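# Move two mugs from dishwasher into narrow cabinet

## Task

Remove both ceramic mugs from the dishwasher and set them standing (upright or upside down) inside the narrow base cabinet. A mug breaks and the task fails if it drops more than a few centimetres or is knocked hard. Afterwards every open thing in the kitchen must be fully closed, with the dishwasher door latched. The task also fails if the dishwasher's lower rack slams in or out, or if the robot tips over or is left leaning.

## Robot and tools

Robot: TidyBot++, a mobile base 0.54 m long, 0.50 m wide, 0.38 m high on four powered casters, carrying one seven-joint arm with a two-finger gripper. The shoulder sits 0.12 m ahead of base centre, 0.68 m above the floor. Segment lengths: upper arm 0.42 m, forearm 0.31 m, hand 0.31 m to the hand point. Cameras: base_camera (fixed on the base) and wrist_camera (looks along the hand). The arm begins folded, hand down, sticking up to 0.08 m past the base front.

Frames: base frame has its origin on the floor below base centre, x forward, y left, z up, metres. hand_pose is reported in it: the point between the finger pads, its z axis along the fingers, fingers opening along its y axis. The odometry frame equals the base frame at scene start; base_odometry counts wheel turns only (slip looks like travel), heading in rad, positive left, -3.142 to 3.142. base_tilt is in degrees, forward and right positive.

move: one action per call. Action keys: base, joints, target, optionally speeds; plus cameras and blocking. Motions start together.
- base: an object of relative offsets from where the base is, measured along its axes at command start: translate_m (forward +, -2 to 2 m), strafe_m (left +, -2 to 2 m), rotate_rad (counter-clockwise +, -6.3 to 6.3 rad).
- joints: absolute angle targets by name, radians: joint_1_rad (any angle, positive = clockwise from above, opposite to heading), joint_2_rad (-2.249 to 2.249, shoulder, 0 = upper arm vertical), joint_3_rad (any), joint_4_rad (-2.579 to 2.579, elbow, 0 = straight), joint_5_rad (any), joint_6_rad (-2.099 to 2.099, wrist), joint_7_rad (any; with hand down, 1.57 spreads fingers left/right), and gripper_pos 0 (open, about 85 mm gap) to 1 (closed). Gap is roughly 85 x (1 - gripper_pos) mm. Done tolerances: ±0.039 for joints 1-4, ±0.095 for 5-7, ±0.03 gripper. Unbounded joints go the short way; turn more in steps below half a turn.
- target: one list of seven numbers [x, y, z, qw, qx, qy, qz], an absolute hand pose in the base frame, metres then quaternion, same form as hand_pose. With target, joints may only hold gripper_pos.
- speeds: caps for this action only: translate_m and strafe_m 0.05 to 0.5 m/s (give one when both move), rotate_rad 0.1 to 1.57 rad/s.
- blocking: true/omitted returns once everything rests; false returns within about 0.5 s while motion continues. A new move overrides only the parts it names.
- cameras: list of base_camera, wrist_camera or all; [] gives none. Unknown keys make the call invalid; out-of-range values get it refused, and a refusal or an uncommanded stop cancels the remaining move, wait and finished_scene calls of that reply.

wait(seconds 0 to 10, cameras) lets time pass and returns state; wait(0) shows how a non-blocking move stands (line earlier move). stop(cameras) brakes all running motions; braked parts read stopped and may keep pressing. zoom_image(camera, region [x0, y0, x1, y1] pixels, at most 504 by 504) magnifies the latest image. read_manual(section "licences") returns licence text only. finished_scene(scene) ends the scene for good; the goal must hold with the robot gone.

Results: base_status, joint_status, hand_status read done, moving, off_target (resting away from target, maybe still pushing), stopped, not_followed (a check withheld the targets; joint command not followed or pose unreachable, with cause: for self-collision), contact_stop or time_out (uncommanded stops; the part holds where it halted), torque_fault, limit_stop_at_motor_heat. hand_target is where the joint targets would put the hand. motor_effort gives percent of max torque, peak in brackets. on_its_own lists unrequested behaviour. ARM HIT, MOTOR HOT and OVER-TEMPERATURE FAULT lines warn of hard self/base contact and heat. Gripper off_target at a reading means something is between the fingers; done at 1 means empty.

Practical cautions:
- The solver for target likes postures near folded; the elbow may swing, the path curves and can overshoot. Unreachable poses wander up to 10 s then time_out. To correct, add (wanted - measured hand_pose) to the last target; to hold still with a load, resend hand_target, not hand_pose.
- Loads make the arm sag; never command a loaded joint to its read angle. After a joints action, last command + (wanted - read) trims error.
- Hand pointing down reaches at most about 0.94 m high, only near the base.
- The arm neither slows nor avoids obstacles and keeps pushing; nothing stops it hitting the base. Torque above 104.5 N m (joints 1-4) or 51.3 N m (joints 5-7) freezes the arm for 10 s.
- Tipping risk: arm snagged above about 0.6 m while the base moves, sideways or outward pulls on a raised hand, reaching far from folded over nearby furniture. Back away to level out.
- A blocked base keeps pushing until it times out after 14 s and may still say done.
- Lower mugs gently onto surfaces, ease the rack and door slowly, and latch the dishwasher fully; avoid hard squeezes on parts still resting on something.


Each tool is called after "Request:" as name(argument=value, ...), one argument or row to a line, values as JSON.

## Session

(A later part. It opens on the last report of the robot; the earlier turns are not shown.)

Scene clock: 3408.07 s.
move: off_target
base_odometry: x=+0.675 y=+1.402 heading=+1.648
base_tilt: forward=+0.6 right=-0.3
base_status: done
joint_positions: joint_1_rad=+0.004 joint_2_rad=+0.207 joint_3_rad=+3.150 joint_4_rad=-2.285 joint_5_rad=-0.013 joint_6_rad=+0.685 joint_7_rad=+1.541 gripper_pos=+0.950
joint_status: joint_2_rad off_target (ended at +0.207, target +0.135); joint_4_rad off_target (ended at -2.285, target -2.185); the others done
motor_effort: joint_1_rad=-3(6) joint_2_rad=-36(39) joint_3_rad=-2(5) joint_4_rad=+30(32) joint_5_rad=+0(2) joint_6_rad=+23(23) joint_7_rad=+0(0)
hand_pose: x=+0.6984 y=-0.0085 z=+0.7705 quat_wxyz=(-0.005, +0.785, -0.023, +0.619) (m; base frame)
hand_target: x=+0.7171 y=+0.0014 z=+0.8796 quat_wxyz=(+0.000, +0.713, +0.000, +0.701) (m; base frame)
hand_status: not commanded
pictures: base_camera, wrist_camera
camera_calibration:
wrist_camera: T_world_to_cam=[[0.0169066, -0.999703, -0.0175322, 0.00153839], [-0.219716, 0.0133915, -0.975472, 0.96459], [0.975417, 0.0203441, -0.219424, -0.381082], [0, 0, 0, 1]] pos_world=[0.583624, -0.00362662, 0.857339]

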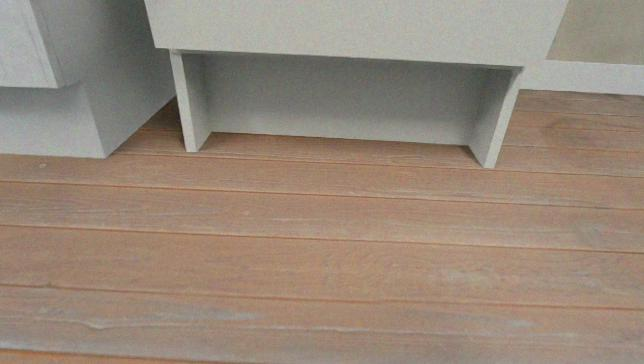

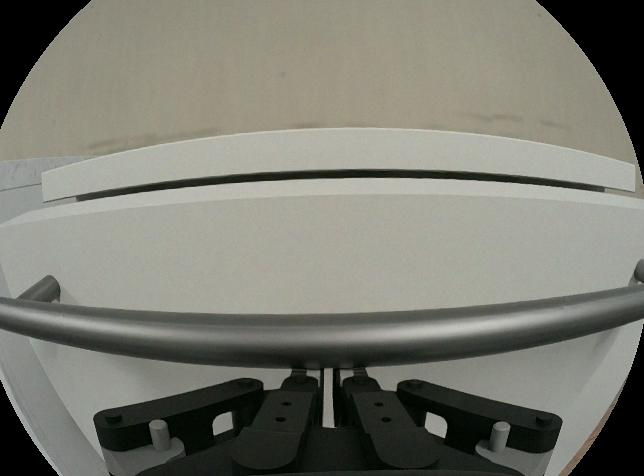

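Request:
move(
  base={"translate_m": 0.03},
  speeds={"translate_m": 0.05},
  cameras=["wrist_camera"],
)

Request:
move(
  base={"translate_m": 0.03},
  speeds={"translate_m": 0.05},
  cameras=["base_camera", "wrist_camera"],
)

Scene clock: 3420.47 s.
move: done
base_odometry: x=+0.673 y=+1.432 heading=+1.649
base_tilt: forward=+0.6 right=-0.3
base_status: done
joint_positions: joint_1_rad=+0.005 joint_2_rad=+0.201 joint_3_rad=+3.150 joint_4_rad=-2.279 joint_5_rad=-0.013 joint_6_rad=+0.684 joint_7_rad=+1.541 gripper_pos=+0.950
joint_status: not commanded
motor_effort: joint_1_rad=-1(6) joint_2_rad=-35(38) joint_3_rad=+0(5) joint_4_rad=+30(34) joint_5_rad=-1(3) joint_6_rad=+22(23) joint_7_rad=+0(0)
hand_pose: x=+0.6995 y=-0.0088 z=+0.7763 quat_wxyz=(-0.005, +0.782, -0.023, +0.623) (m; base frame)
hand_target: x=+0.7171 y=+0.0014 z=+0.8796 quat_wxyz=(+0.000, +0.713, +0.000, +0.701) (m; base frame)
hand_status: not commanded
pictures: wrist_camera
camera_calibration:
wrist_camera: T_world_to_cam=[[0.0165965, -0.999713, -0.0172534, 0.00135303], [-0.20971, 0.0133916, -0.977672, 0.96512], [0.977623, 0.0198442, -0.209427, -0.390257], [0, 0, 0, 1]] pos_world=[0.583896, -0.0038275, 0.861863]

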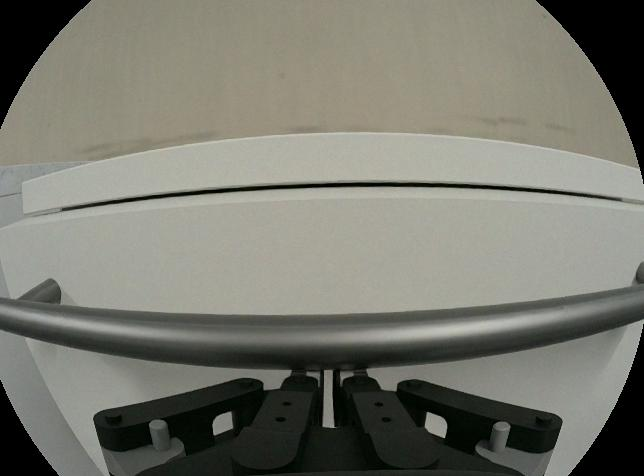

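Scene clock: 3421.60 s.
move: done
base_odometry: x=+0.670 y=+1.462 heading=+1.649
base_tilt: forward=+0.5 right=-0.3
base_status: done
joint_positions: joint_1_rad=+0.005 joint_2_rad=+0.198 joint_3_rad=+3.150 joint_4_rad=-2.276 joint_5_rad=-0.013 joint_6_rad=+0.683 joint_7_rad=+1.541 gripper_pos=+0.950
joint_status: not commanded
motor_effort: joint_1_rad=-1(5) joint_2_rad=-34(37) joint_3_rad=+0(4) joint_4_rad=+29(33) joint_5_rad=-1(2) joint_6_rad=+21(23) joint_7_rad=+0(0)
hand_pose: x=+0.7002 y=-0.0089 z=+0.7793 quat_wxyz=(-0.005, +0.780, -0.023, +0.625) (m; base frame)
hand_target: x=+0.7171 y=+0.0014 z=+0.8796 quat_wxyz=(+0.000, +0.713, +0.000, +0.701) (m; base frame)
hand_status: not commanded
pictures: base_camera, wrist_camera
camera_calibration:
wrist_camera: T_world_to_cam=[[0.0164911, -0.999717, -0.0171255, 0.00124057], [-0.204624, 0.0133909, -0.978749, 0.965499], [0.978702, 0.019645, -0.204345, -0.395053], [0, 0, 0, 1]] pos_world=[0.584182, -0.00392785, 0.864276]

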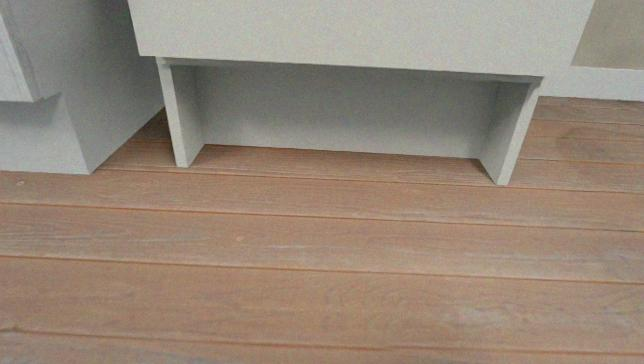

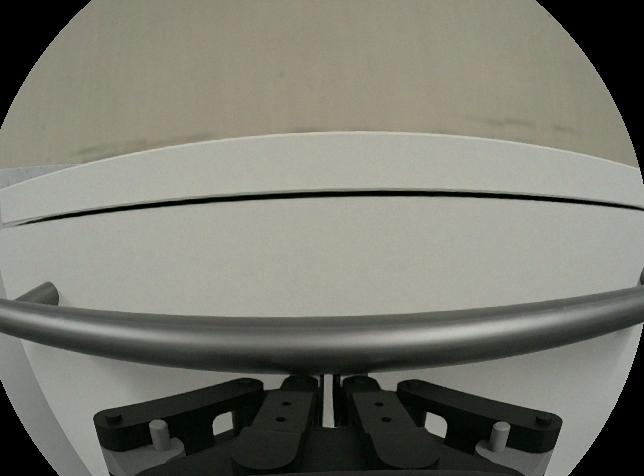

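Request:
move(
  base={"translate_m": 0.025},
  speeds={"translate_m": 0.05},
  cameras=["wrist_camera"],
)

Request:
move(
  base={"translate_m": 0.02},
  speeds={"translate_m": 0.05},
  cameras=["base_camera", "wrist_camera"],
)

Scene clock: 3435.53 s.
move: done
base_odometry: x=+0.668 y=+1.487 heading=+1.649
base_tilt: forward=+0.6 right=-0.3
base_status: done
joint_positions: joint_1_rad=+0.005 joint_2_rad=+0.183 joint_3_rad=+3.149 joint_4_rad=-2.296 joint_5_rad=-0.013 joint_6_rad=+0.679 joint_7_rad=+1.541 gripper_pos=+0.950
joint_status: not commanded
motor_effort: joint_1_rad=-2(5) joint_2_rad=-31(37) joint_3_rad=+0(4) joint_4_rad=+34(38) joint_5_rad=-1(2) joint_6_rad=+22(25) joint_7_rad=+0(0)
hand_pose: x=+0.6922 y=-0.0082 z=+0.7769 quat_wxyz=(-0.005, +0.783, -0.023, +0.622) (m; base frame)
hand_target: x=+0.7171 y=+0.0014 z=+0.8796 quat_wxyz=(+0.000, +0.713, +0.000, +0.701) (m; base frame)
hand_status: not commanded
pictures: wrist_camera
camera_calibration:
wrist_camera: T_world_to_cam=[[0.0174492, -0.999689, -0.0178193, 0.00188689], [-0.213138, 0.0136934, -0.976926, 0.96603], [0.976866, 0.0208445, -0.212833, -0.379724], [0, 0, 0, 1]] pos_world=[0.576805, -0.00342671, 0.862955]

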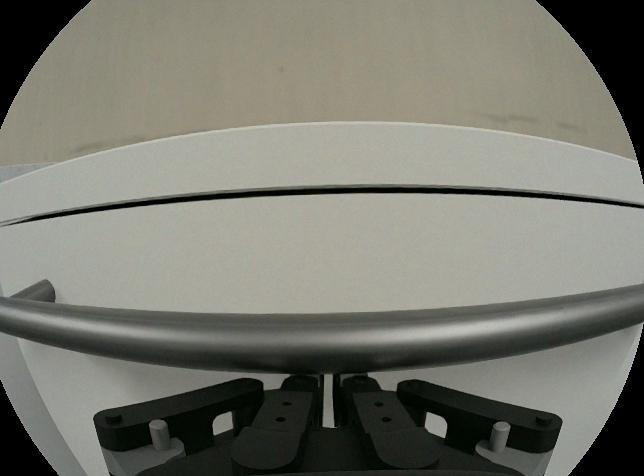

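Scene clock: 3436.47 s.
move: done
base_odometry: x=+0.666 y=+1.506 heading=+1.650
base_tilt: forward=+0.6 right=-0.3
base_status: done
joint_positions: joint_1_rad=+0.005 joint_2_rad=+0.170 joint_3_rad=+3.149 joint_4_rad=-2.317 joint_5_rad=-0.013 joint_6_rad=+0.675 joint_7_rad=+1.544 gripper_pos=+0.950
joint_status: not commanded
motor_effort: joint_1_rad=-2(5) joint_2_rad=-27(34) joint_3_rad=-1(4) joint_4_rad=+38(44) joint_5_rad=-1(3) joint_6_rad=+23(25) joint_7_rad=-1(1)
hand_pose: x=+0.6838 y=-0.0081 z=+0.7728 quat_wxyz=(-0.004, +0.787, -0.022, +0.617) (m; base frame)
hand_target: x=+0.7171 y=+0.0014 z=+0.8796 quat_wxyz=(+0.000, +0.713, +0.000, +0.701) (m; base frame)
hand_status: not commanded
pictures: base_camera, wrist_camera
camera_calibration:
wrist_camera: T_world_to_cam=[[0.0180976, -0.999728, -0.0147333, -0.000746294], [-0.224712, 0.0102918, -0.974371, 0.966167], [0.974257, 0.0209446, -0.224465, -0.361622], [0, 0, 0, 1]] pos_world=[0.569436, -0.00311564, 0.860223]

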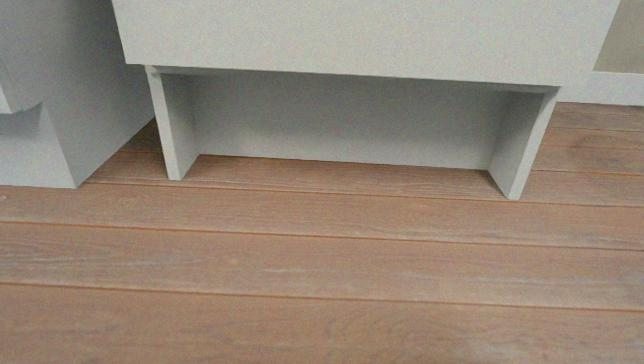

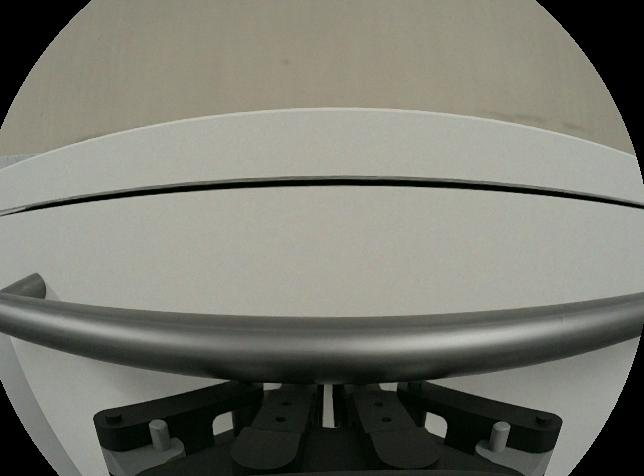

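Request:
move(
  base={"translate_m": 0.015},
  speeds={"translate_m": 0.05},
  cameras=["wrist_camera"],
)

Request:
move(
  base={"translate_m": 0.015},
  speeds={"translate_m": 0.05},
  cameras=["wrist_camera"],
)

Scene clock: 3443.53 s.
move: done
base_odometry: x=+0.665 y=+1.521 heading=+1.650
base_tilt: forward=+0.6 right=-0.3
base_status: done
joint_positions: joint_1_rad=+0.005 joint_2_rad=+0.140 joint_3_rad=+3.149 joint_4_rad=-2.351 joint_5_rad=-0.013 joint_6_rad=+0.674 joint_7_rad=+1.544 gripper_pos=+0.950
joint_status: not commanded
motor_effort: joint_1_rad=-3(4) joint_2_rad=-22(29) joint_3_rad=-1(3) joint_4_rad=+44(49) joint_5_rad=-1(2) joint_6_rad=+23(24) joint_7_rad=-2(2)
hand_pose: x=+0.6700 y=-0.0080 z=+0.7721 quat_wxyz=(-0.004, +0.788, -0.022, +0.615) (m; base frame)
hand_target: x=+0.7171 y=+0.0014 z=+0.8796 quat_wxyz=(+0.000, +0.713, +0.000, +0.701) (m; base frame)
hand_status: not commanded
pictures: wrist_camera
camera_calibration:
wrist_camera: T_world_to_cam=[[0.0179467, -0.999725, -0.0151265, 0.0000135533], [-0.230124, 0.0105926, -0.973104, 0.964991], [0.972996, 0.020945, -0.22987, -0.343357], [0, 0, 0, 1]] pos_world=[0.556152, -0.0030166, 0.860109]

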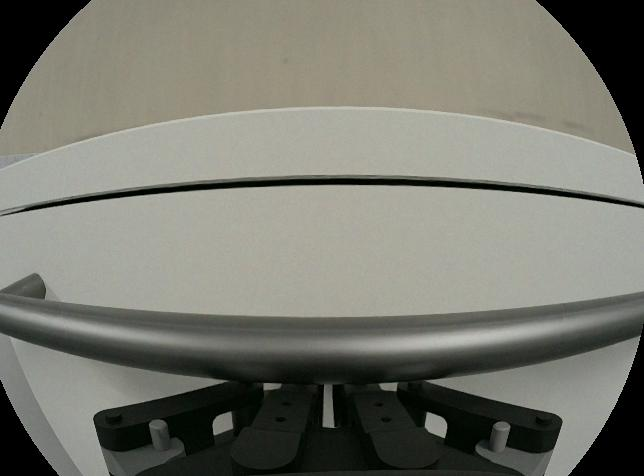

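Scene clock: 3444.40 s.
move: done
base_odometry: x=+0.664 y=+1.535 heading=+1.650
base_tilt: forward=+0.4 right=-0.4
base_status: done
joint_positions: joint_1_rad=+0.005 joint_2_rad=+0.111 joint_3_rad=+3.149 joint_4_rad=-2.384 joint_5_rad=-0.013 joint_6_rad=+0.674 joint_7_rad=+1.544 gripper_pos=+0.950
joint_status: not commanded
motor_effort: joint_1_rad=-3(4) joint_2_rad=-16(23) joint_3_rad=-1(3) joint_4_rad=+50(55) joint_5_rad=-1(1) joint_6_rad=+23(25) joint_7_rad=-2(2)
hand_pose: x=+0.6566 y=-0.0079 z=+0.7716 quat_wxyz=(-0.004, +0.790, -0.022, +0.613) (m; base frame)
hand_target: x=+0.7171 y=+0.0014 z=+0.8796 quat_wxyz=(+0.000, +0.713, +0.000, +0.701) (m; base frame)
hand_status: not commanded
pictures: wrist_camera
camera_calibration:
wrist_camera: T_world_to_cam=[[0.0178337, -0.999722, -0.0153977, 0.000640497], [-0.234302, 0.0107927, -0.972104, 0.963401], [0.972, 0.0209439, -0.234044, -0.326592], [0, 0, 0, 1]] pos_world=[0.543163, -0.00291724, 0.860099]

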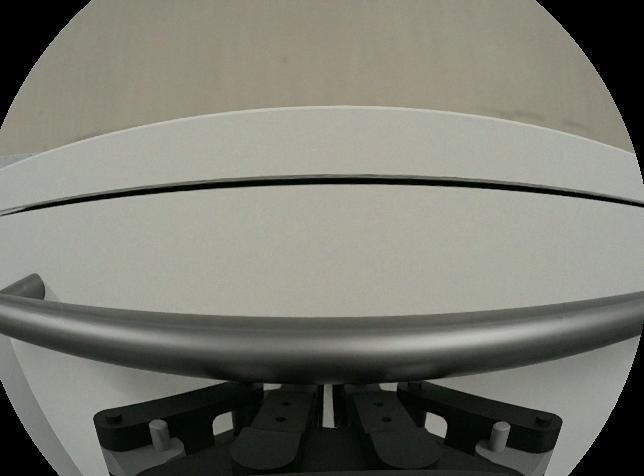

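Request:
move(
  base={"translate_m": 0.02},
  speeds={"translate_m": 0.05},
  cameras=["wrist_camera"],
)

Request:
move(
  base={"translate_m": 0.02},
  speeds={"translate_m": 0.05},
  cameras=["base_camera", "wrist_camera"],
)

Scene clock: 3457.17 s.
move: time_out
base_odometry: x=+0.662 y=+1.551 heading=+1.650
base_tilt: forward=+0.5 right=-0.3
base_status: translate_m time_out (by the wheels' count: +0.017 of +0.020)
joint_positions: joint_1_rad=+0.006 joint_2_rad=+0.075 joint_3_rad=+3.149 joint_4_rad=-2.423 joint_5_rad=-0.013 joint_6_rad=+0.673 joint_7_rad=+1.545 gripper_pos=+0.950
joint_status: not commanded
motor_effort: joint_1_rad=-5(6) joint_2_rad=-8(18) joint_3_rad=-2(4) joint_4_rad=+56(61) joint_5_rad=+0(2) joint_6_rad=+25(26) joint_7_rad=-2(2)
hand_pose: x=+0.6404 y=-0.0079 z=+0.7712 quat_wxyz=(-0.004, +0.791, -0.022, +0.611) (m; base frame)
hand_target: x=+0.7171 y=+0.0014 z=+0.8796 quat_wxyz=(+0.000, +0.713, +0.000, +0.701) (m; base frame)
hand_status: not commanded
pictures: wrist_camera
camera_calibration:
wrist_camera: T_world_to_cam=[[0.017451, -0.999728, -0.0155011, 0.00121351], [-0.238612, 0.0108913, -0.971054, 0.961038], [0.970958, 0.0206446, -0.238357, -0.306895], [0, 0, 0, 1]] pos_world=[0.527276, -0.00291808, 0.860088]

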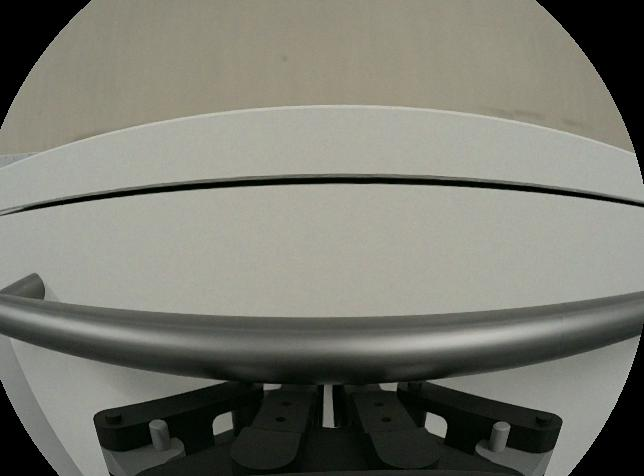

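not run: a stop that you did not command came earlier in this reply.

Request:
zoom_image(
  camera="wrist_camera",
  region=[0, 90, 330, 330],
)

Request:
zoom_image(
  camera="wrist_camera",
  region=[314, 90, 644, 330],
)

Scaled by 1.527.

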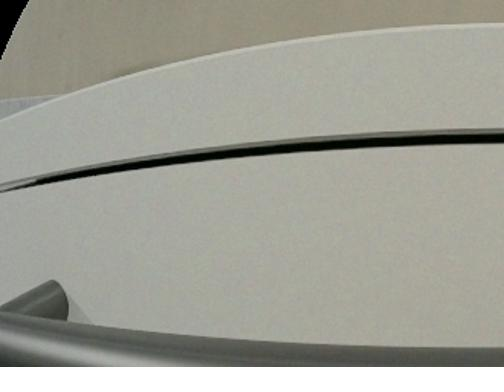

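Scaled by 1.527.

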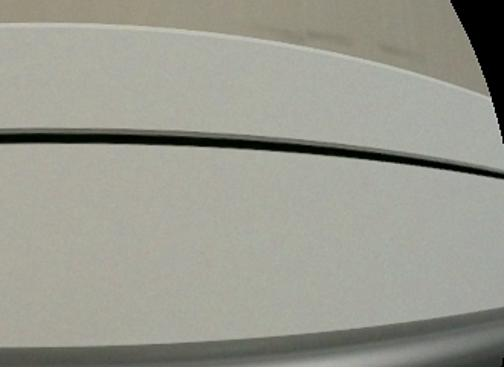

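Request:
move(
  cameras=["base_camera"],
)

Request:
zoom_image(
  camera="base_camera",
  region=[80, 0, 240, 120],
)

Request:
zoom_image(
  camera="base_camera",
  region=[484, 0, 644, 120],
)

Scene clock: 3481.60 s.
base_odometry: x=+0.662 y=+1.551 heading=+1.650
base_tilt: forward=+0.5 right=-0.3
base_status: translate_m time_out (by the wheels' count: +0.017 of +0.020)
joint_positions: joint_1_rad=+0.006 joint_2_rad=+0.076 joint_3_rad=+3.149 joint_4_rad=-2.423 joint_5_rad=-0.013 joint_6_rad=+0.673 joint_7_rad=+1.545 gripper_pos=+0.950
joint_status: not commanded
motor_effort: joint_1_rad=-5(6) joint_2_rad=-6(18) joint_3_rad=-2(4) joint_4_rad=+57(61) joint_5_rad=+0(2) joint_6_rad=+25(26) joint_7_rad=-1(2)
hand_pose: x=+0.6405 y=-0.0079 z=+0.7711 quat_wxyz=(-0.004, +0.791, -0.022, +0.611) (m; base frame)
hand_target: x=+0.7171 y=+0.0014 z=+0.8796 quat_wxyz=(+0.000, +0.713, +0.000, +0.701) (m; base frame)
hand_status: not commanded
pictures: base_camera

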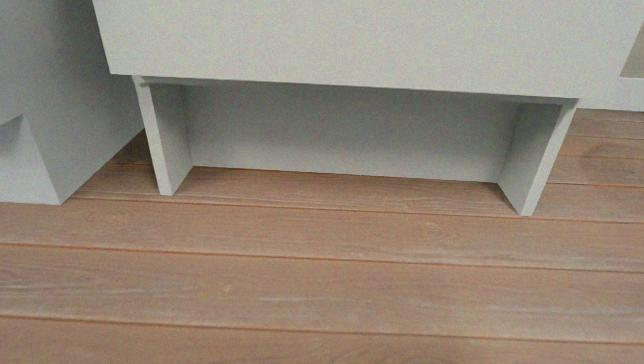

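Scaled by 3.150.

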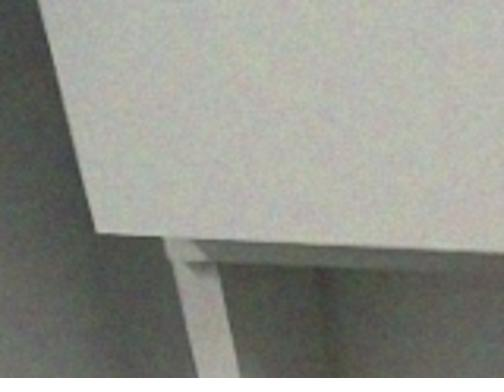

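Scaled by 3.150.

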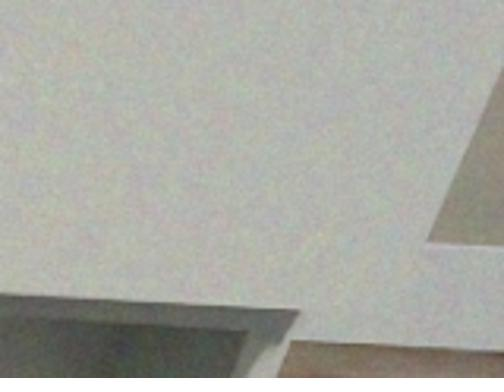

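Request:
zoom_image(
  camera="base_camera",
  region=[564, 0, 644, 120],
)

Request:
zoom_image(
  camera="base_camera",
  region=[70, 0, 150, 100],
)

Scaled by 4.200.

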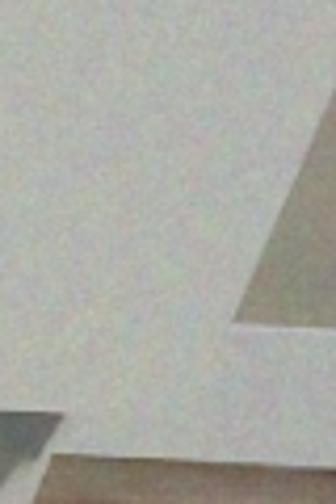

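Scaled by 5.040.

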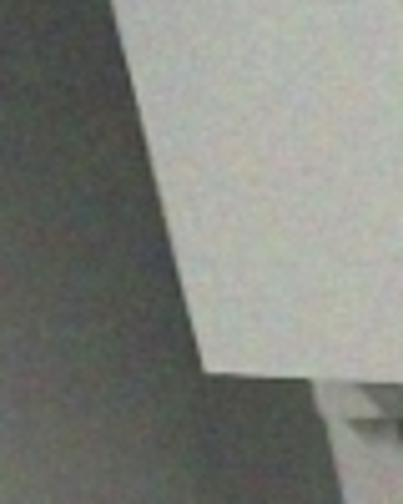

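Request:
zoom_image(
  camera="base_camera",
  region=[110, 60, 230, 210],
)

Request:
zoom_image(
  camera="base_camera",
  region=[480, 80, 600, 230],
)

Scaled by 3.360.

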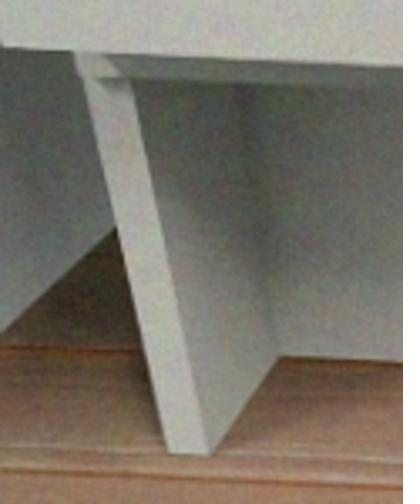

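Scaled by 3.360.

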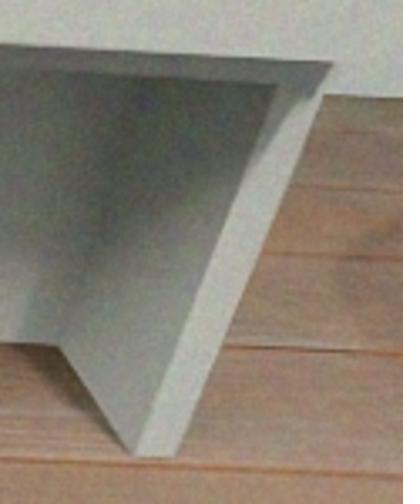

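Request:
move(
  base={"translate_m": 0.02},
  speeds={"translate_m": 0.05},
  cameras=["wrist_camera"],
)

Scene clock: 3554.50 s.
move: time_out
base_odometry: x=+0.661 y=+1.567 heading=+1.649
base_tilt: forward=+0.5 right=-0.3
base_status: translate_m time_out (by the wheels' count: +0.016 of +0.020)
joint_positions: joint_1_rad=+0.007 joint_2_rad=+0.042 joint_3_rad=+3.149 joint_4_rad=-2.458 joint_5_rad=-0.013 joint_6_rad=+0.670 joint_7_rad=+1.546 gripper_pos=+0.950
joint_status: not commanded
motor_effort: joint_1_rad=-4(7) joint_2_rad=-1(12) joint_3_rad=-2(4) joint_4_rad=+62(67) joint_5_rad=+0(2) joint_6_rad=+24(26) joint_7_rad=-2(2)
hand_pose: x=+0.6259 y=-0.0084 z=+0.7707 quat_wxyz=(-0.003, +0.792, -0.022, +0.610) (m; base frame)
hand_target: x=+0.7171 y=+0.0014 z=+0.8796 quat_wxyz=(+0.000, +0.713, +0.000, +0.701) (m; base frame)
hand_status: not commanded
pictures: wrist_camera
camera_calibration:
wrist_camera: T_world_to_cam=[[0.0164747, -0.999756, -0.0147127, 0.000983828], [-0.241987, 0.0102905, -0.970225, 0.958663], [0.97014, 0.0195445, -0.241758, -0.289772], [0, 0, 0, 1]] pos_world=[0.513086, -0.0032181, 0.860078]

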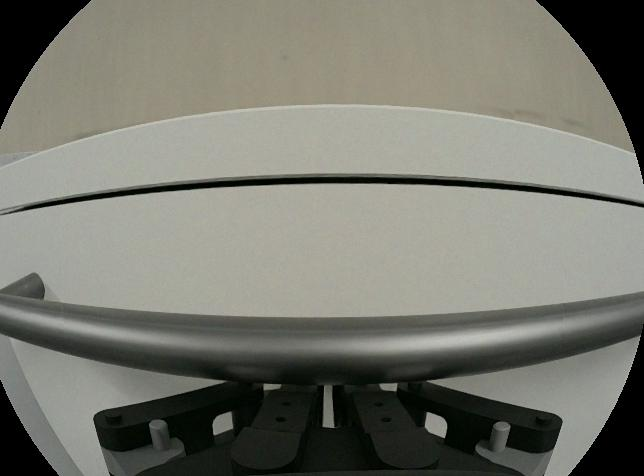

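Request:
move(
  base={"translate_m": -0.04},
  speeds={"translate_m": 0.05},
  cameras=["wrist_camera"],
)

Request:
move(
  base={"translate_m": -0.035},
  speeds={"translate_m": 0.05},
  cameras=["base_camera", "wrist_camera"],
)

Scene clock: 3565.23 s.
move: done
base_odometry: x=+0.664 y=+1.526 heading=+1.649
base_tilt: forward=+0.5 right=-0.3
base_status: done
joint_positions: joint_1_rad=+0.007 joint_2_rad=+0.130 joint_3_rad=+3.147 joint_4_rad=-2.361 joint_5_rad=-0.013 joint_6_rad=+0.669 joint_7_rad=+1.546 gripper_pos=+0.950
joint_status: not commanded
on_its_own: joint_4_rad moved +0.097 toward your old target -2.185
motor_effort: joint_1_rad=-1(4) joint_2_rad=-20(23) joint_3_rad=+1(2) joint_4_rad=+45(62) joint_5_rad=-1(3) joint_6_rad=+24(25) joint_7_rad=+0(2)
hand_pose: x=+0.6655 y=-0.0081 z=+0.7718 quat_wxyz=(-0.003, +0.790, -0.021, +0.613) (m; base frame)
hand_target: x=+0.7171 y=+0.0014 z=+0.8796 quat_wxyz=(+0.000, +0.713, +0.000, +0.701) (m; base frame)
hand_status: not commanded
pictures: wrist_camera
camera_calibration:
wrist_camera: T_world_to_cam=[[0.0180947, -0.99974, -0.013907, -0.00103666], [-0.233911, 0.00929043, -0.972214, 0.965434], [0.97209, 0.020845, -0.233682, -0.335481], [0, 0, 0, 1]] pos_world=[0.551962, -0.00301261, 0.860198]

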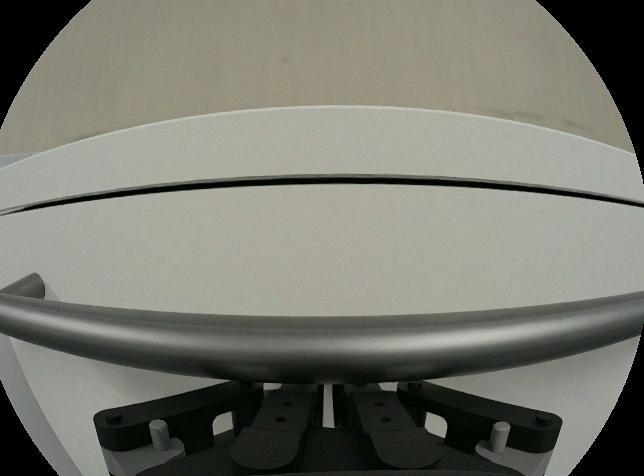

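Scene clock: 3566.37 s.
move: done
base_odometry: x=+0.667 y=+1.491 heading=+1.648
base_tilt: forward=+0.6 right=-0.3
base_status: done
joint_positions: joint_1_rad=+0.007 joint_2_rad=+0.196 joint_3_rad=+3.147 joint_4_rad=-2.281 joint_5_rad=-0.013 joint_6_rad=+0.669 joint_7_rad=+1.546 gripper_pos=+0.950
joint_status: not commanded
on_its_own: joint_4_rad moved +0.080 toward your old target -2.185
motor_effort: joint_1_rad=-3(3) joint_2_rad=-35(38) joint_3_rad=-2(2) joint_4_rad=+31(44) joint_5_rad=-1(3) joint_6_rad=+22(25) joint_7_rad=-1(1)
hand_pose: x=+0.6972 y=-0.0082 z=+0.7740 quat_wxyz=(-0.003, +0.785, -0.021, +0.619) (m; base frame)
hand_target: x=+0.7171 y=+0.0014 z=+0.8796 quat_wxyz=(+0.000, +0.713, +0.000, +0.701) (m; base frame)
hand_status: not commanded
pictures: base_camera, wrist_camera
camera_calibration:
wrist_camera: T_world_to_cam=[[0.0187799, -0.999736, -0.0132643, -0.00272955], [-0.220801, 0.00879213, -0.975279, 0.968298], [0.975138, 0.0212444, -0.220577, -0.378072], [0, 0, 0, 1]] pos_world=[0.582525, -0.00321031, 0.860931]

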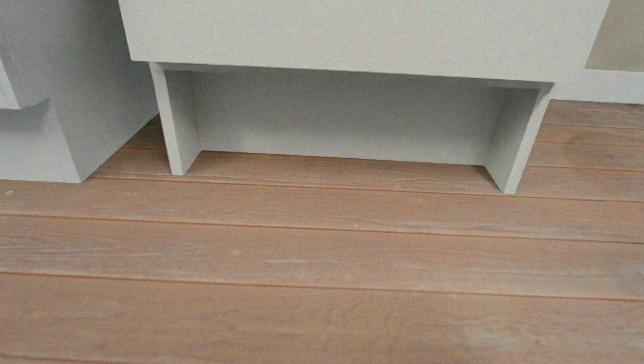

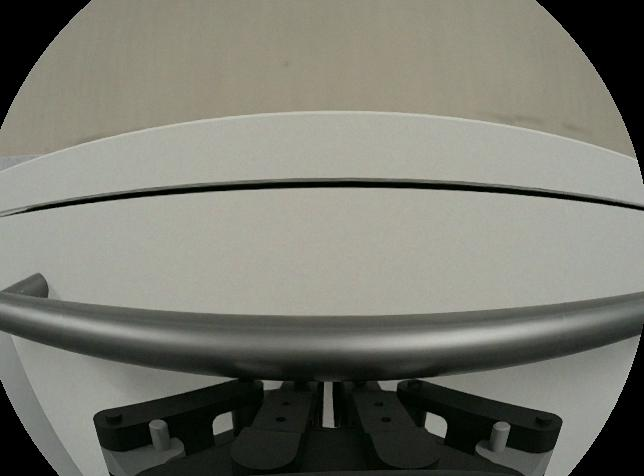

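Request:
move(
  joints={"joint_2_rad": 0.26, "joint_4_rad": -2.30, "joint_6_rad": 0.70},
  cameras=["wrist_camera"],
)

Request:
move(
  base={"translate_m": -0.12},
  speeds={"translate_m": 0.1},
  cameras=["base_camera", "wrist_camera"],
)

Scene clock: 3576.13 s.
move: done
base_odometry: x=+0.667 y=+1.491 heading=+1.648
base_tilt: forward=+0.6 right=-0.4
base_status: not commanded
joint_positions: joint_1_rad=+0.007 joint_2_rad=+0.232 joint_3_rad=+3.147 joint_4_rad=-2.289 joint_5_rad=-0.013 joint_6_rad=+0.684 joint_7_rad=+1.546 gripper_pos=+0.950
joint_status: all done
motor_effort: joint_1_rad=-1(3) joint_2_rad=-23(35) joint_3_rad=+0(2) joint_4_rad=+15(32) joint_5_rad=-2(2) joint_6_rad=+8(21) joint_7_rad=+0(1)
hand_pose: x=+0.6987 y=-0.0082 z=+0.7535 quat_wxyz=(-0.003, +0.795, -0.021, +0.607) (m; base frame)
hand_target: x=+0.6982 y=+0.0014 z=+0.7370 quat_wxyz=(+0.000, +0.802, +0.000, +0.598) (m; base frame)
hand_status: not commanded
pictures: wrist_camera
camera_calibration:
wrist_camera: T_world_to_cam=[[0.0182832, -0.999738, -0.0137869, -0.0023037], [-0.24949, 0.00879118, -0.968338, 0.963447], [0.968205, 0.021144, -0.249263, -0.357664], [0, 0, 0, 1]] pos_world=[0.586704, -0.00321048, 0.843758]

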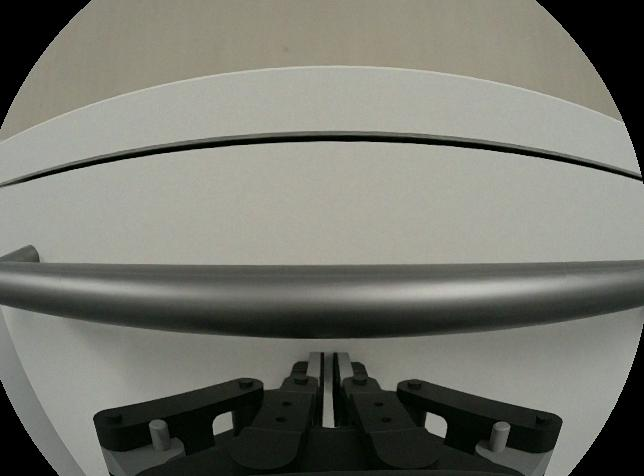

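Scene clock: 3577.90 s.
move: done
base_odometry: x=+0.676 y=+1.372 heading=+1.648
base_tilt: forward=+0.6 right=-0.3
base_status: done
joint_positions: joint_1_rad=+0.007 joint_2_rad=+0.239 joint_3_rad=+3.147 joint_4_rad=-2.293 joint_5_rad=-0.013 joint_6_rad=+0.684 joint_7_rad=+1.546 gripper_pos=+0.950
joint_status: not commanded
motor_effort: joint_1_rad=-1(2) joint_2_rad=-22(24) joint_3_rad=+0(1) joint_4_rad=+15(16) joint_5_rad=-1(2) joint_6_rad=+9(10) joint_7_rad=+0(1)
hand_pose: x=+0.6980 y=-0.0082 z=+0.7478 quat_wxyz=(-0.003, +0.798, -0.021, +0.603) (m; base frame)
hand_target: x=+0.6982 y=+0.0014 z=+0.7370 quat_wxyz=(+0.000, +0.802, +0.000, +0.598) (m; base frame)
hand_status: not commanded
pictures: base_camera, wrist_camera
camera_calibration:
wrist_camera: T_world_to_cam=[[0.0181123, -0.999737, -0.0140748, -0.00202682], [-0.259601, 0.00889208, -0.965675, 0.962796], [0.965546, 0.0211445, -0.259371, -0.348873], [0, 0, 0, 1]] pos_world=[0.586832, -0.00321081, 0.839232]

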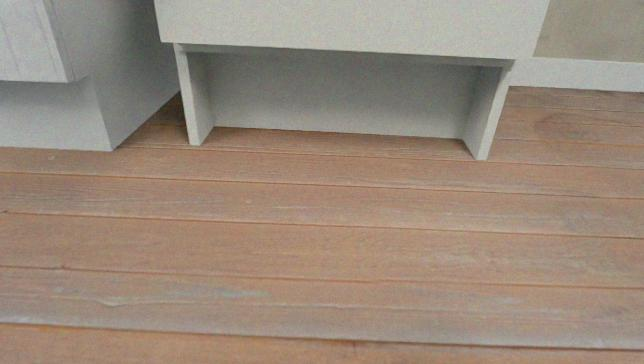

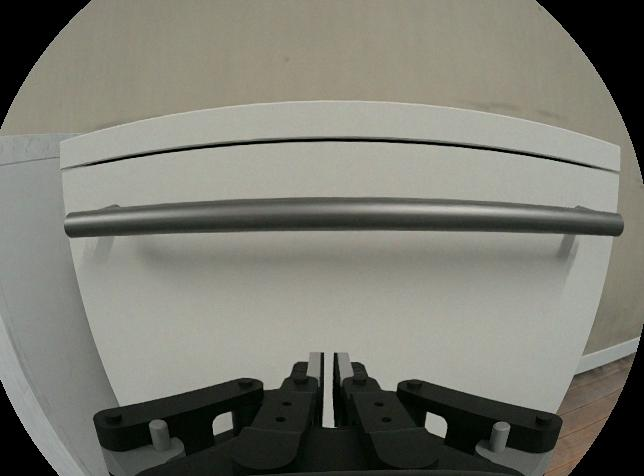

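Request:
move(
  joints={"joint_7_rad": 0.0, "gripper_pos": 0.42},
  cameras=[],
)

Request:
move(
  joints={"joint_1_rad": 0.0, "joint_2_rad": 0.195, "joint_3_rad": 3.1416, "joint_4_rad": -2.22, "joint_5_rad": 0.0, "joint_6_rad": 0.74},
  cameras=["wrist_camera"],
)

Scene clock: 3597.13 s.
move: done
base_odometry: x=+0.676 y=+1.372 heading=+1.648
base_tilt: forward=+0.5 right=-0.3
base_status: not commanded
joint_positions: joint_1_rad=+0.007 joint_2_rad=+0.239 joint_3_rad=+3.147 joint_4_rad=-2.293 joint_5_rad=-0.013 joint_6_rad=+0.684 joint_7_rad=+0.043 gripper_pos=+0.420
joint_status: all done
motor_effort: joint_1_rad=+0(1) joint_2_rad=-23(23) joint_3_rad=+0(0) joint_4_rad=+15(15) joint_5_rad=-1(2) joint_6_rad=+8(10) joint_7_rad=+1(1)
hand_pose: x=+0.6980 y=-0.0082 z=+0.7478 quat_wxyz=(-0.414, +0.569, -0.560, +0.438) (m; base frame)
hand_target: x=+0.6982 y=+0.0014 z=+0.7370 quat_wxyz=(-0.423, +0.567, -0.567, +0.423) (m; base frame)
hand_status: not commanded
pictures: none
No camera images: "cameras" was empty.

Scene clock: 3598.03 s.
move: done
base_odometry: x=+0.676 y=+1.372 heading=+1.648
base_tilt: forward=+0.5 right=-0.2
base_status: not commanded
joint_positions: joint_1_rad=+0.007 joint_2_rad=+0.200 joint_3_rad=+3.147 joint_4_rad=-2.233 joint_5_rad=-0.013 joint_6_rad=+0.694 joint_7_rad=+0.043 gripper_pos=+0.420
joint_status: all done
motor_effort: joint_1_rad=-1(2) joint_2_rad=-23(25) joint_3_rad=+0(1) joint_4_rad=+16(17) joint_5_rad=-1(2) joint_6_rad=+8(10) joint_7_rad=+0(1)
hand_pose: x=+0.7140 y=-0.0084 z=+0.8034 quat_wxyz=(-0.443, +0.544, -0.536, +0.469) (m; base frame)
hand_target: x=+0.7190 y=+0.0014 z=+0.8272 quat_wxyz=(-0.473, +0.525, -0.525, +0.473) (m; base frame)
hand_status: not commanded
pictures: wrist_camera
camera_calibration:
wrist_camera: T_world_to_cam=[[-0.127061, -0.0609486, -0.990021, 0.894001], [0.024318, 0.997619, -0.0645374, 0.102203], [0.991597, -0.0322755, -0.125276, -0.476759], [0, 0, 0, 1]] pos_world=[0.58386, -0.0628592, 0.831949]

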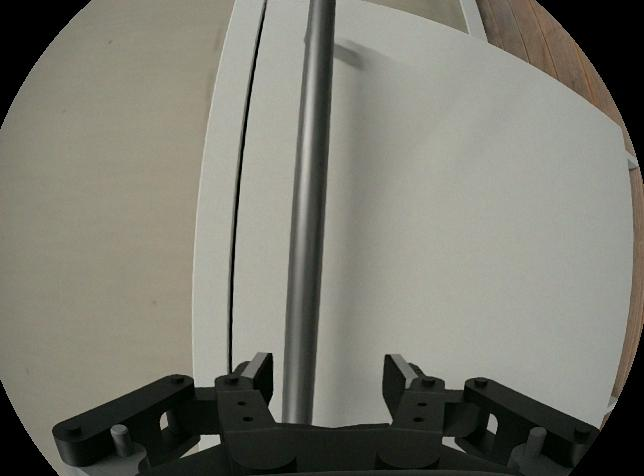

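Request:
zoom_image(
  camera="wrist_camera",
  region=[210, 180, 430, 440],
)

Scaled by 1.938.

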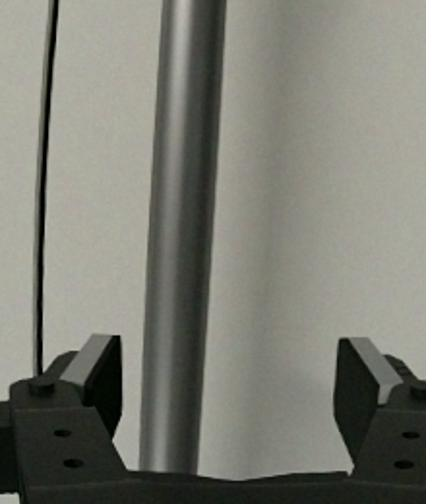

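Request:
move(
  base={"translate_m": 0.11},
  speeds={"translate_m": 0.08},
  cameras=["base_camera", "wrist_camera"],
)

Scene clock: 3619.93 s.
move: done
base_odometry: x=+0.668 y=+1.481 heading=+1.648
base_tilt: forward=+0.6 right=-0.3
base_status: done
joint_positions: joint_1_rad=+0.007 joint_2_rad=+0.184 joint_3_rad=+3.147 joint_4_rad=-2.250 joint_5_rad=-0.013 joint_6_rad=+0.695 joint_7_rad=+0.043 gripper_pos=+0.420
joint_status: not commanded
motor_effort: joint_1_rad=-1(2) joint_2_rad=-21(24) joint_3_rad=+0(2) joint_4_rad=+20(30) joint_5_rad=-1(2) joint_6_rad=+10(11) joint_7_rad=+1(1)
hand_pose: x=+0.7073 y=-0.0081 z=+0.8050 quat_wxyz=(-0.444, +0.544, -0.536, +0.469) (m; base frame)
hand_target: x=+0.7190 y=+0.0014 z=+0.8272 quat_wxyz=(-0.473, +0.525, -0.525, +0.473) (m; base frame)
hand_status: not commanded
pictures: base_camera, wrist_camera
camera_calibration:
wrist_camera: T_world_to_cam=[[-0.126028, -0.0607106, -0.990167, 0.89409], [0.0241174, 0.997643, -0.0642386, 0.102125], [0.991733, -0.0319761, -0.124267, -0.470834], [0, 0, 0, 1]] pos_world=[0.577159, -0.062659, 0.83335]

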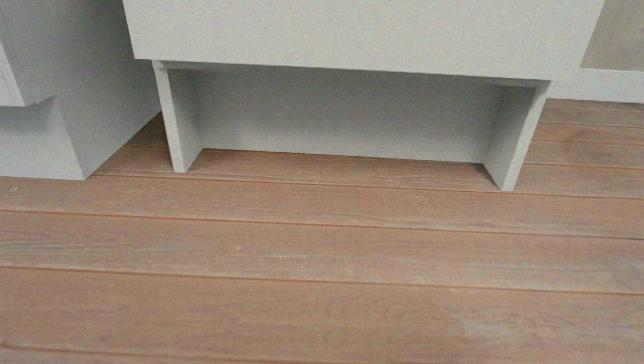

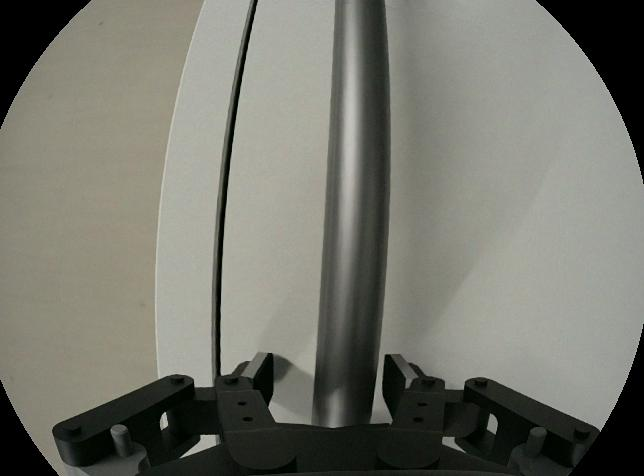

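Request:
zoom_image(
  camera="wrist_camera",
  region=[210, 180, 430, 440],
)

Scaled by 1.938.

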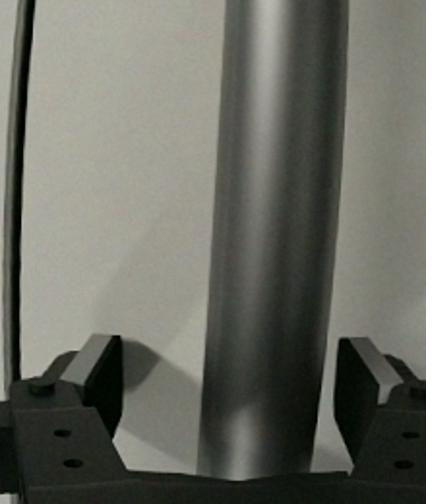

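Request:
zoom_image(
  camera="base_camera",
  region=[110, 0, 210, 80],
)

Request:
zoom_image(
  camera="base_camera",
  region=[530, 0, 630, 110],
)

Scaled by 5.040.

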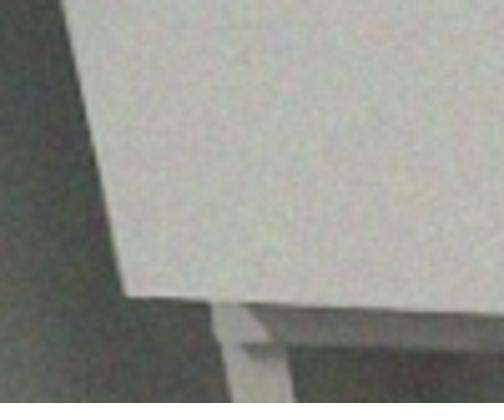

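Scaled by 4.582.

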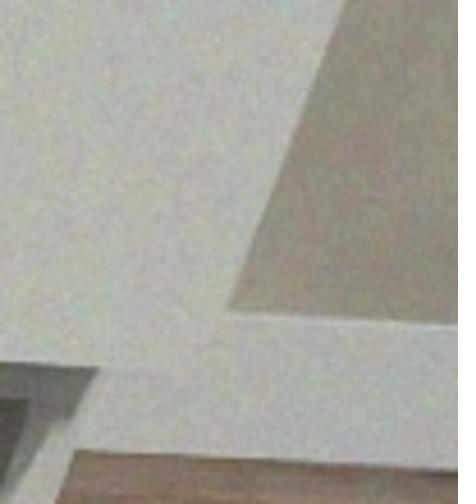

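Request:
move(
  base={"translate_m": -0.03},
  speeds={"translate_m": 0.08},
  cameras=["wrist_camera"],
)

Request:
zoom_image(
  camera="wrist_camera",
  region=[210, 180, 430, 440],
)

Scene clock: 3677.10 s.
move: done
base_odometry: x=+0.670 y=+1.451 heading=+1.648
base_tilt: forward=+0.6 right=-0.3
base_status: done
joint_positions: joint_1_rad=+0.007 joint_2_rad=+0.185 joint_3_rad=+3.147 joint_4_rad=-2.233 joint_5_rad=-0.013 joint_6_rad=+0.695 joint_7_rad=+0.043 gripper_pos=+0.420
joint_status: not commanded
motor_effort: joint_1_rad=-1(2) joint_2_rad=-22(24) joint_3_rad=+0(1) joint_4_rad=+17(19) joint_5_rad=-1(2) joint_6_rad=+8(10) joint_7_rad=+1(1)
hand_pose: x=+0.7121 y=-0.0082 z=+0.8125 quat_wxyz=(-0.448, +0.540, -0.533, +0.473) (m; base frame)
hand_target: x=+0.7190 y=+0.0014 z=+0.8272 quat_wxyz=(-0.473, +0.525, -0.525, +0.473) (m; base frame)
hand_status: not commanded
pictures: wrist_camera
camera_calibration:
wrist_camera: T_world_to_cam=[[-0.111237, -0.0609106, -0.991925, 0.892971], [0.0250492, 0.997631, -0.06407, 0.10179], [0.993478, -0.031974, -0.109448, -0.487941], [0, 0, 0, 1]] pos_world=[0.58154, -0.0627587, 0.838878]

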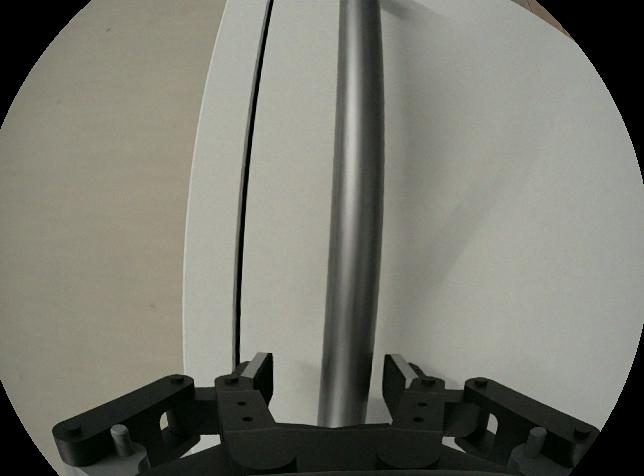

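Scaled by 1.938.

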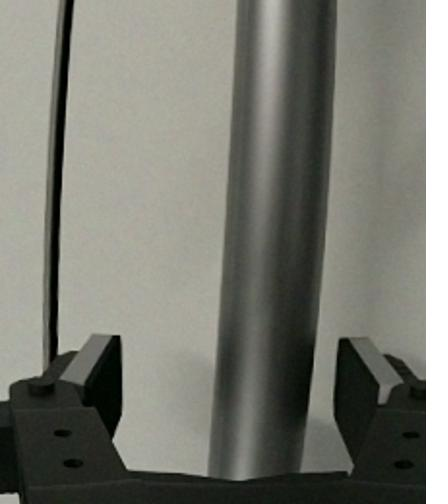

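Request:
move(
  joints={"joint_2_rad": 0.215},
  cameras=["wrist_camera"],
)

Scene clock: 3684.07 s.
move: done
base_odometry: x=+0.670 y=+1.451 heading=+1.648
base_tilt: forward=+0.5 right=-0.3
base_status: not commanded
joint_positions: joint_1_rad=+0.007 joint_2_rad=+0.194 joint_3_rad=+3.147 joint_4_rad=-2.233 joint_5_rad=-0.013 joint_6_rad=+0.695 joint_7_rad=+0.043 gripper_pos=+0.420
joint_status: all done
motor_effort: joint_1_rad=-1(1) joint_2_rad=-22(24) joint_3_rad=+0(0) joint_4_rad=+16(17) joint_5_rad=-1(2) joint_6_rad=+9(9) joint_7_rad=+0(1)
hand_pose: x=+0.7133 y=-0.0082 z=+0.8072 quat_wxyz=(-0.445, +0.542, -0.535, +0.471) (m; base frame)
hand_target: x=+0.7218 y=+0.0014 z=+0.8152 quat_wxyz=(-0.468, +0.530, -0.530, +0.468) (m; base frame)
hand_status: not commanded
pictures: wrist_camera
camera_calibration:
wrist_camera: T_world_to_cam=[[-0.120132, -0.0608783, -0.99089, 0.893367], [0.0244772, 0.997633, -0.0642602, 0.101983], [0.992456, -0.0319739, -0.118357, -0.48176], [0, 0, 0, 1]] pos_world=[0.582952, -0.0627588, 0.834761]

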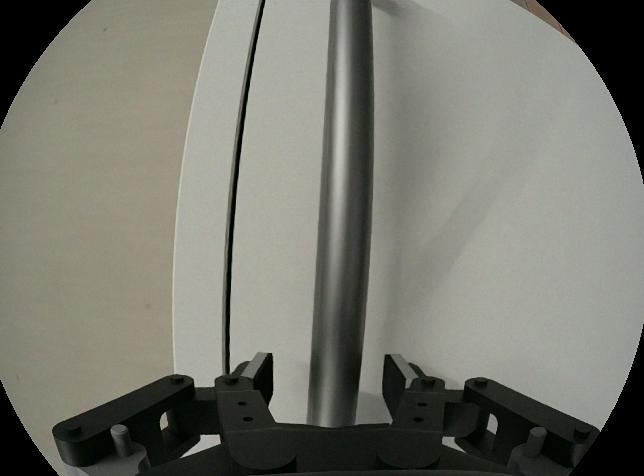

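Request:
move(
  joints={"gripper_pos": 0.72},
  cameras=["wrist_camera"],
)

Request:
move(
  joints={"gripper_pos": 0.80},
  cameras=["wrist_camera"],
)

Scene clock: 3687.47 s.
move: done
base_odometry: x=+0.670 y=+1.451 heading=+1.648
base_tilt: forward=+0.5 right=-0.3
base_status: not commanded
joint_positions: joint_1_rad=+0.007 joint_2_rad=+0.196 joint_3_rad=+3.147 joint_4_rad=-2.233 joint_5_rad=-0.013 joint_6_rad=+0.695 joint_7_rad=+0.043 gripper_pos=+0.720
joint_status: all done
motor_effort: joint_1_rad=-1(1) joint_2_rad=-22(25) joint_3_rad=+0(0) joint_4_rad=+16(21) joint_5_rad=-1(2) joint_6_rad=+9(12) joint_7_rad=+0(1)
hand_pose: x=+0.7136 y=-0.0082 z=+0.8062 quat_wxyz=(-0.445, +0.543, -0.535, +0.470) (m; base frame)
hand_target: x=+0.7218 y=+0.0014 z=+0.8152 quat_wxyz=(-0.468, +0.530, -0.530, +0.468) (m; base frame)
hand_status: not commanded
pictures: wrist_camera
camera_calibration:
wrist_camera: T_world_to_cam=[[-0.121729, -0.0608257, -0.990698, 0.893394], [0.0243801, 0.997636, -0.0642473, 0.101968], [0.992264, -0.0319741, -0.119958, -0.480807], [0, 0, 0, 1]] pos_world=[0.583354, -0.0627589, 0.833958]

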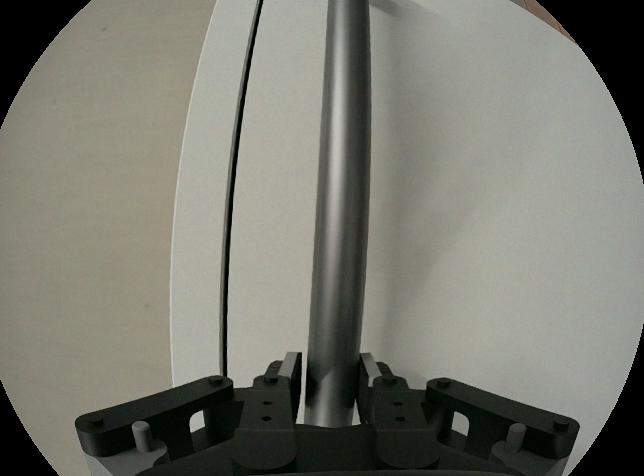

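Scene clock: 3688.03 s.
move: done
base_odometry: x=+0.670 y=+1.451 heading=+1.648
base_tilt: forward=+0.6 right=-0.3
base_status: not commanded
joint_positions: joint_1_rad=+0.007 joint_2_rad=+0.197 joint_3_rad=+3.147 joint_4_rad=-2.235 joint_5_rad=-0.013 joint_6_rad=+0.696 joint_7_rad=+0.037 gripper_pos=+0.782
joint_status: all done
motor_effort: joint_1_rad=+0(1) joint_2_rad=-20(25) joint_3_rad=+1(1) joint_4_rad=+19(21) joint_5_rad=+0(2) joint_6_rad=+10(13) joint_7_rad=+1(1)
hand_pose: x=+0.7132 y=-0.0082 z=+0.8049 quat_wxyz=(-0.446, +0.542, -0.537, +0.468) (m; base frame)
hand_target: x=+0.7218 y=+0.0014 z=+0.8152 quat_wxyz=(-0.468, +0.530, -0.530, +0.468) (m; base frame)
hand_status: not commanded
pictures: wrist_camera
camera_calibration:
wrist_camera: T_world_to_cam=[[-0.123796, -0.0550085, -0.990782, 0.893675], [0.0252169, 0.997965, -0.0585582, 0.0966975], [0.991987, -0.0322338, -0.122157, -0.478593], [0, 0, 0, 1]] pos_world=[0.582953, -0.0627678, 0.832636]

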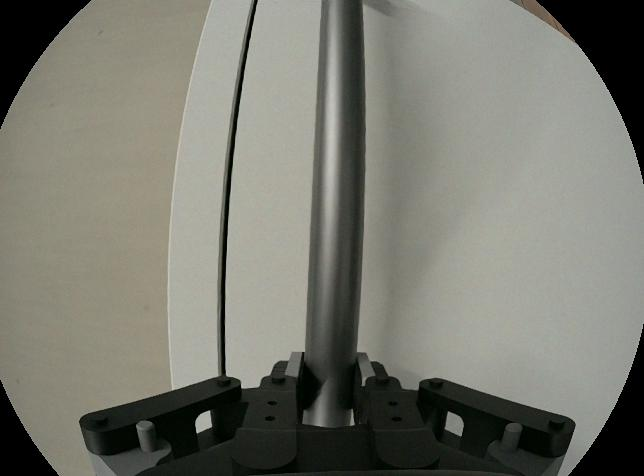

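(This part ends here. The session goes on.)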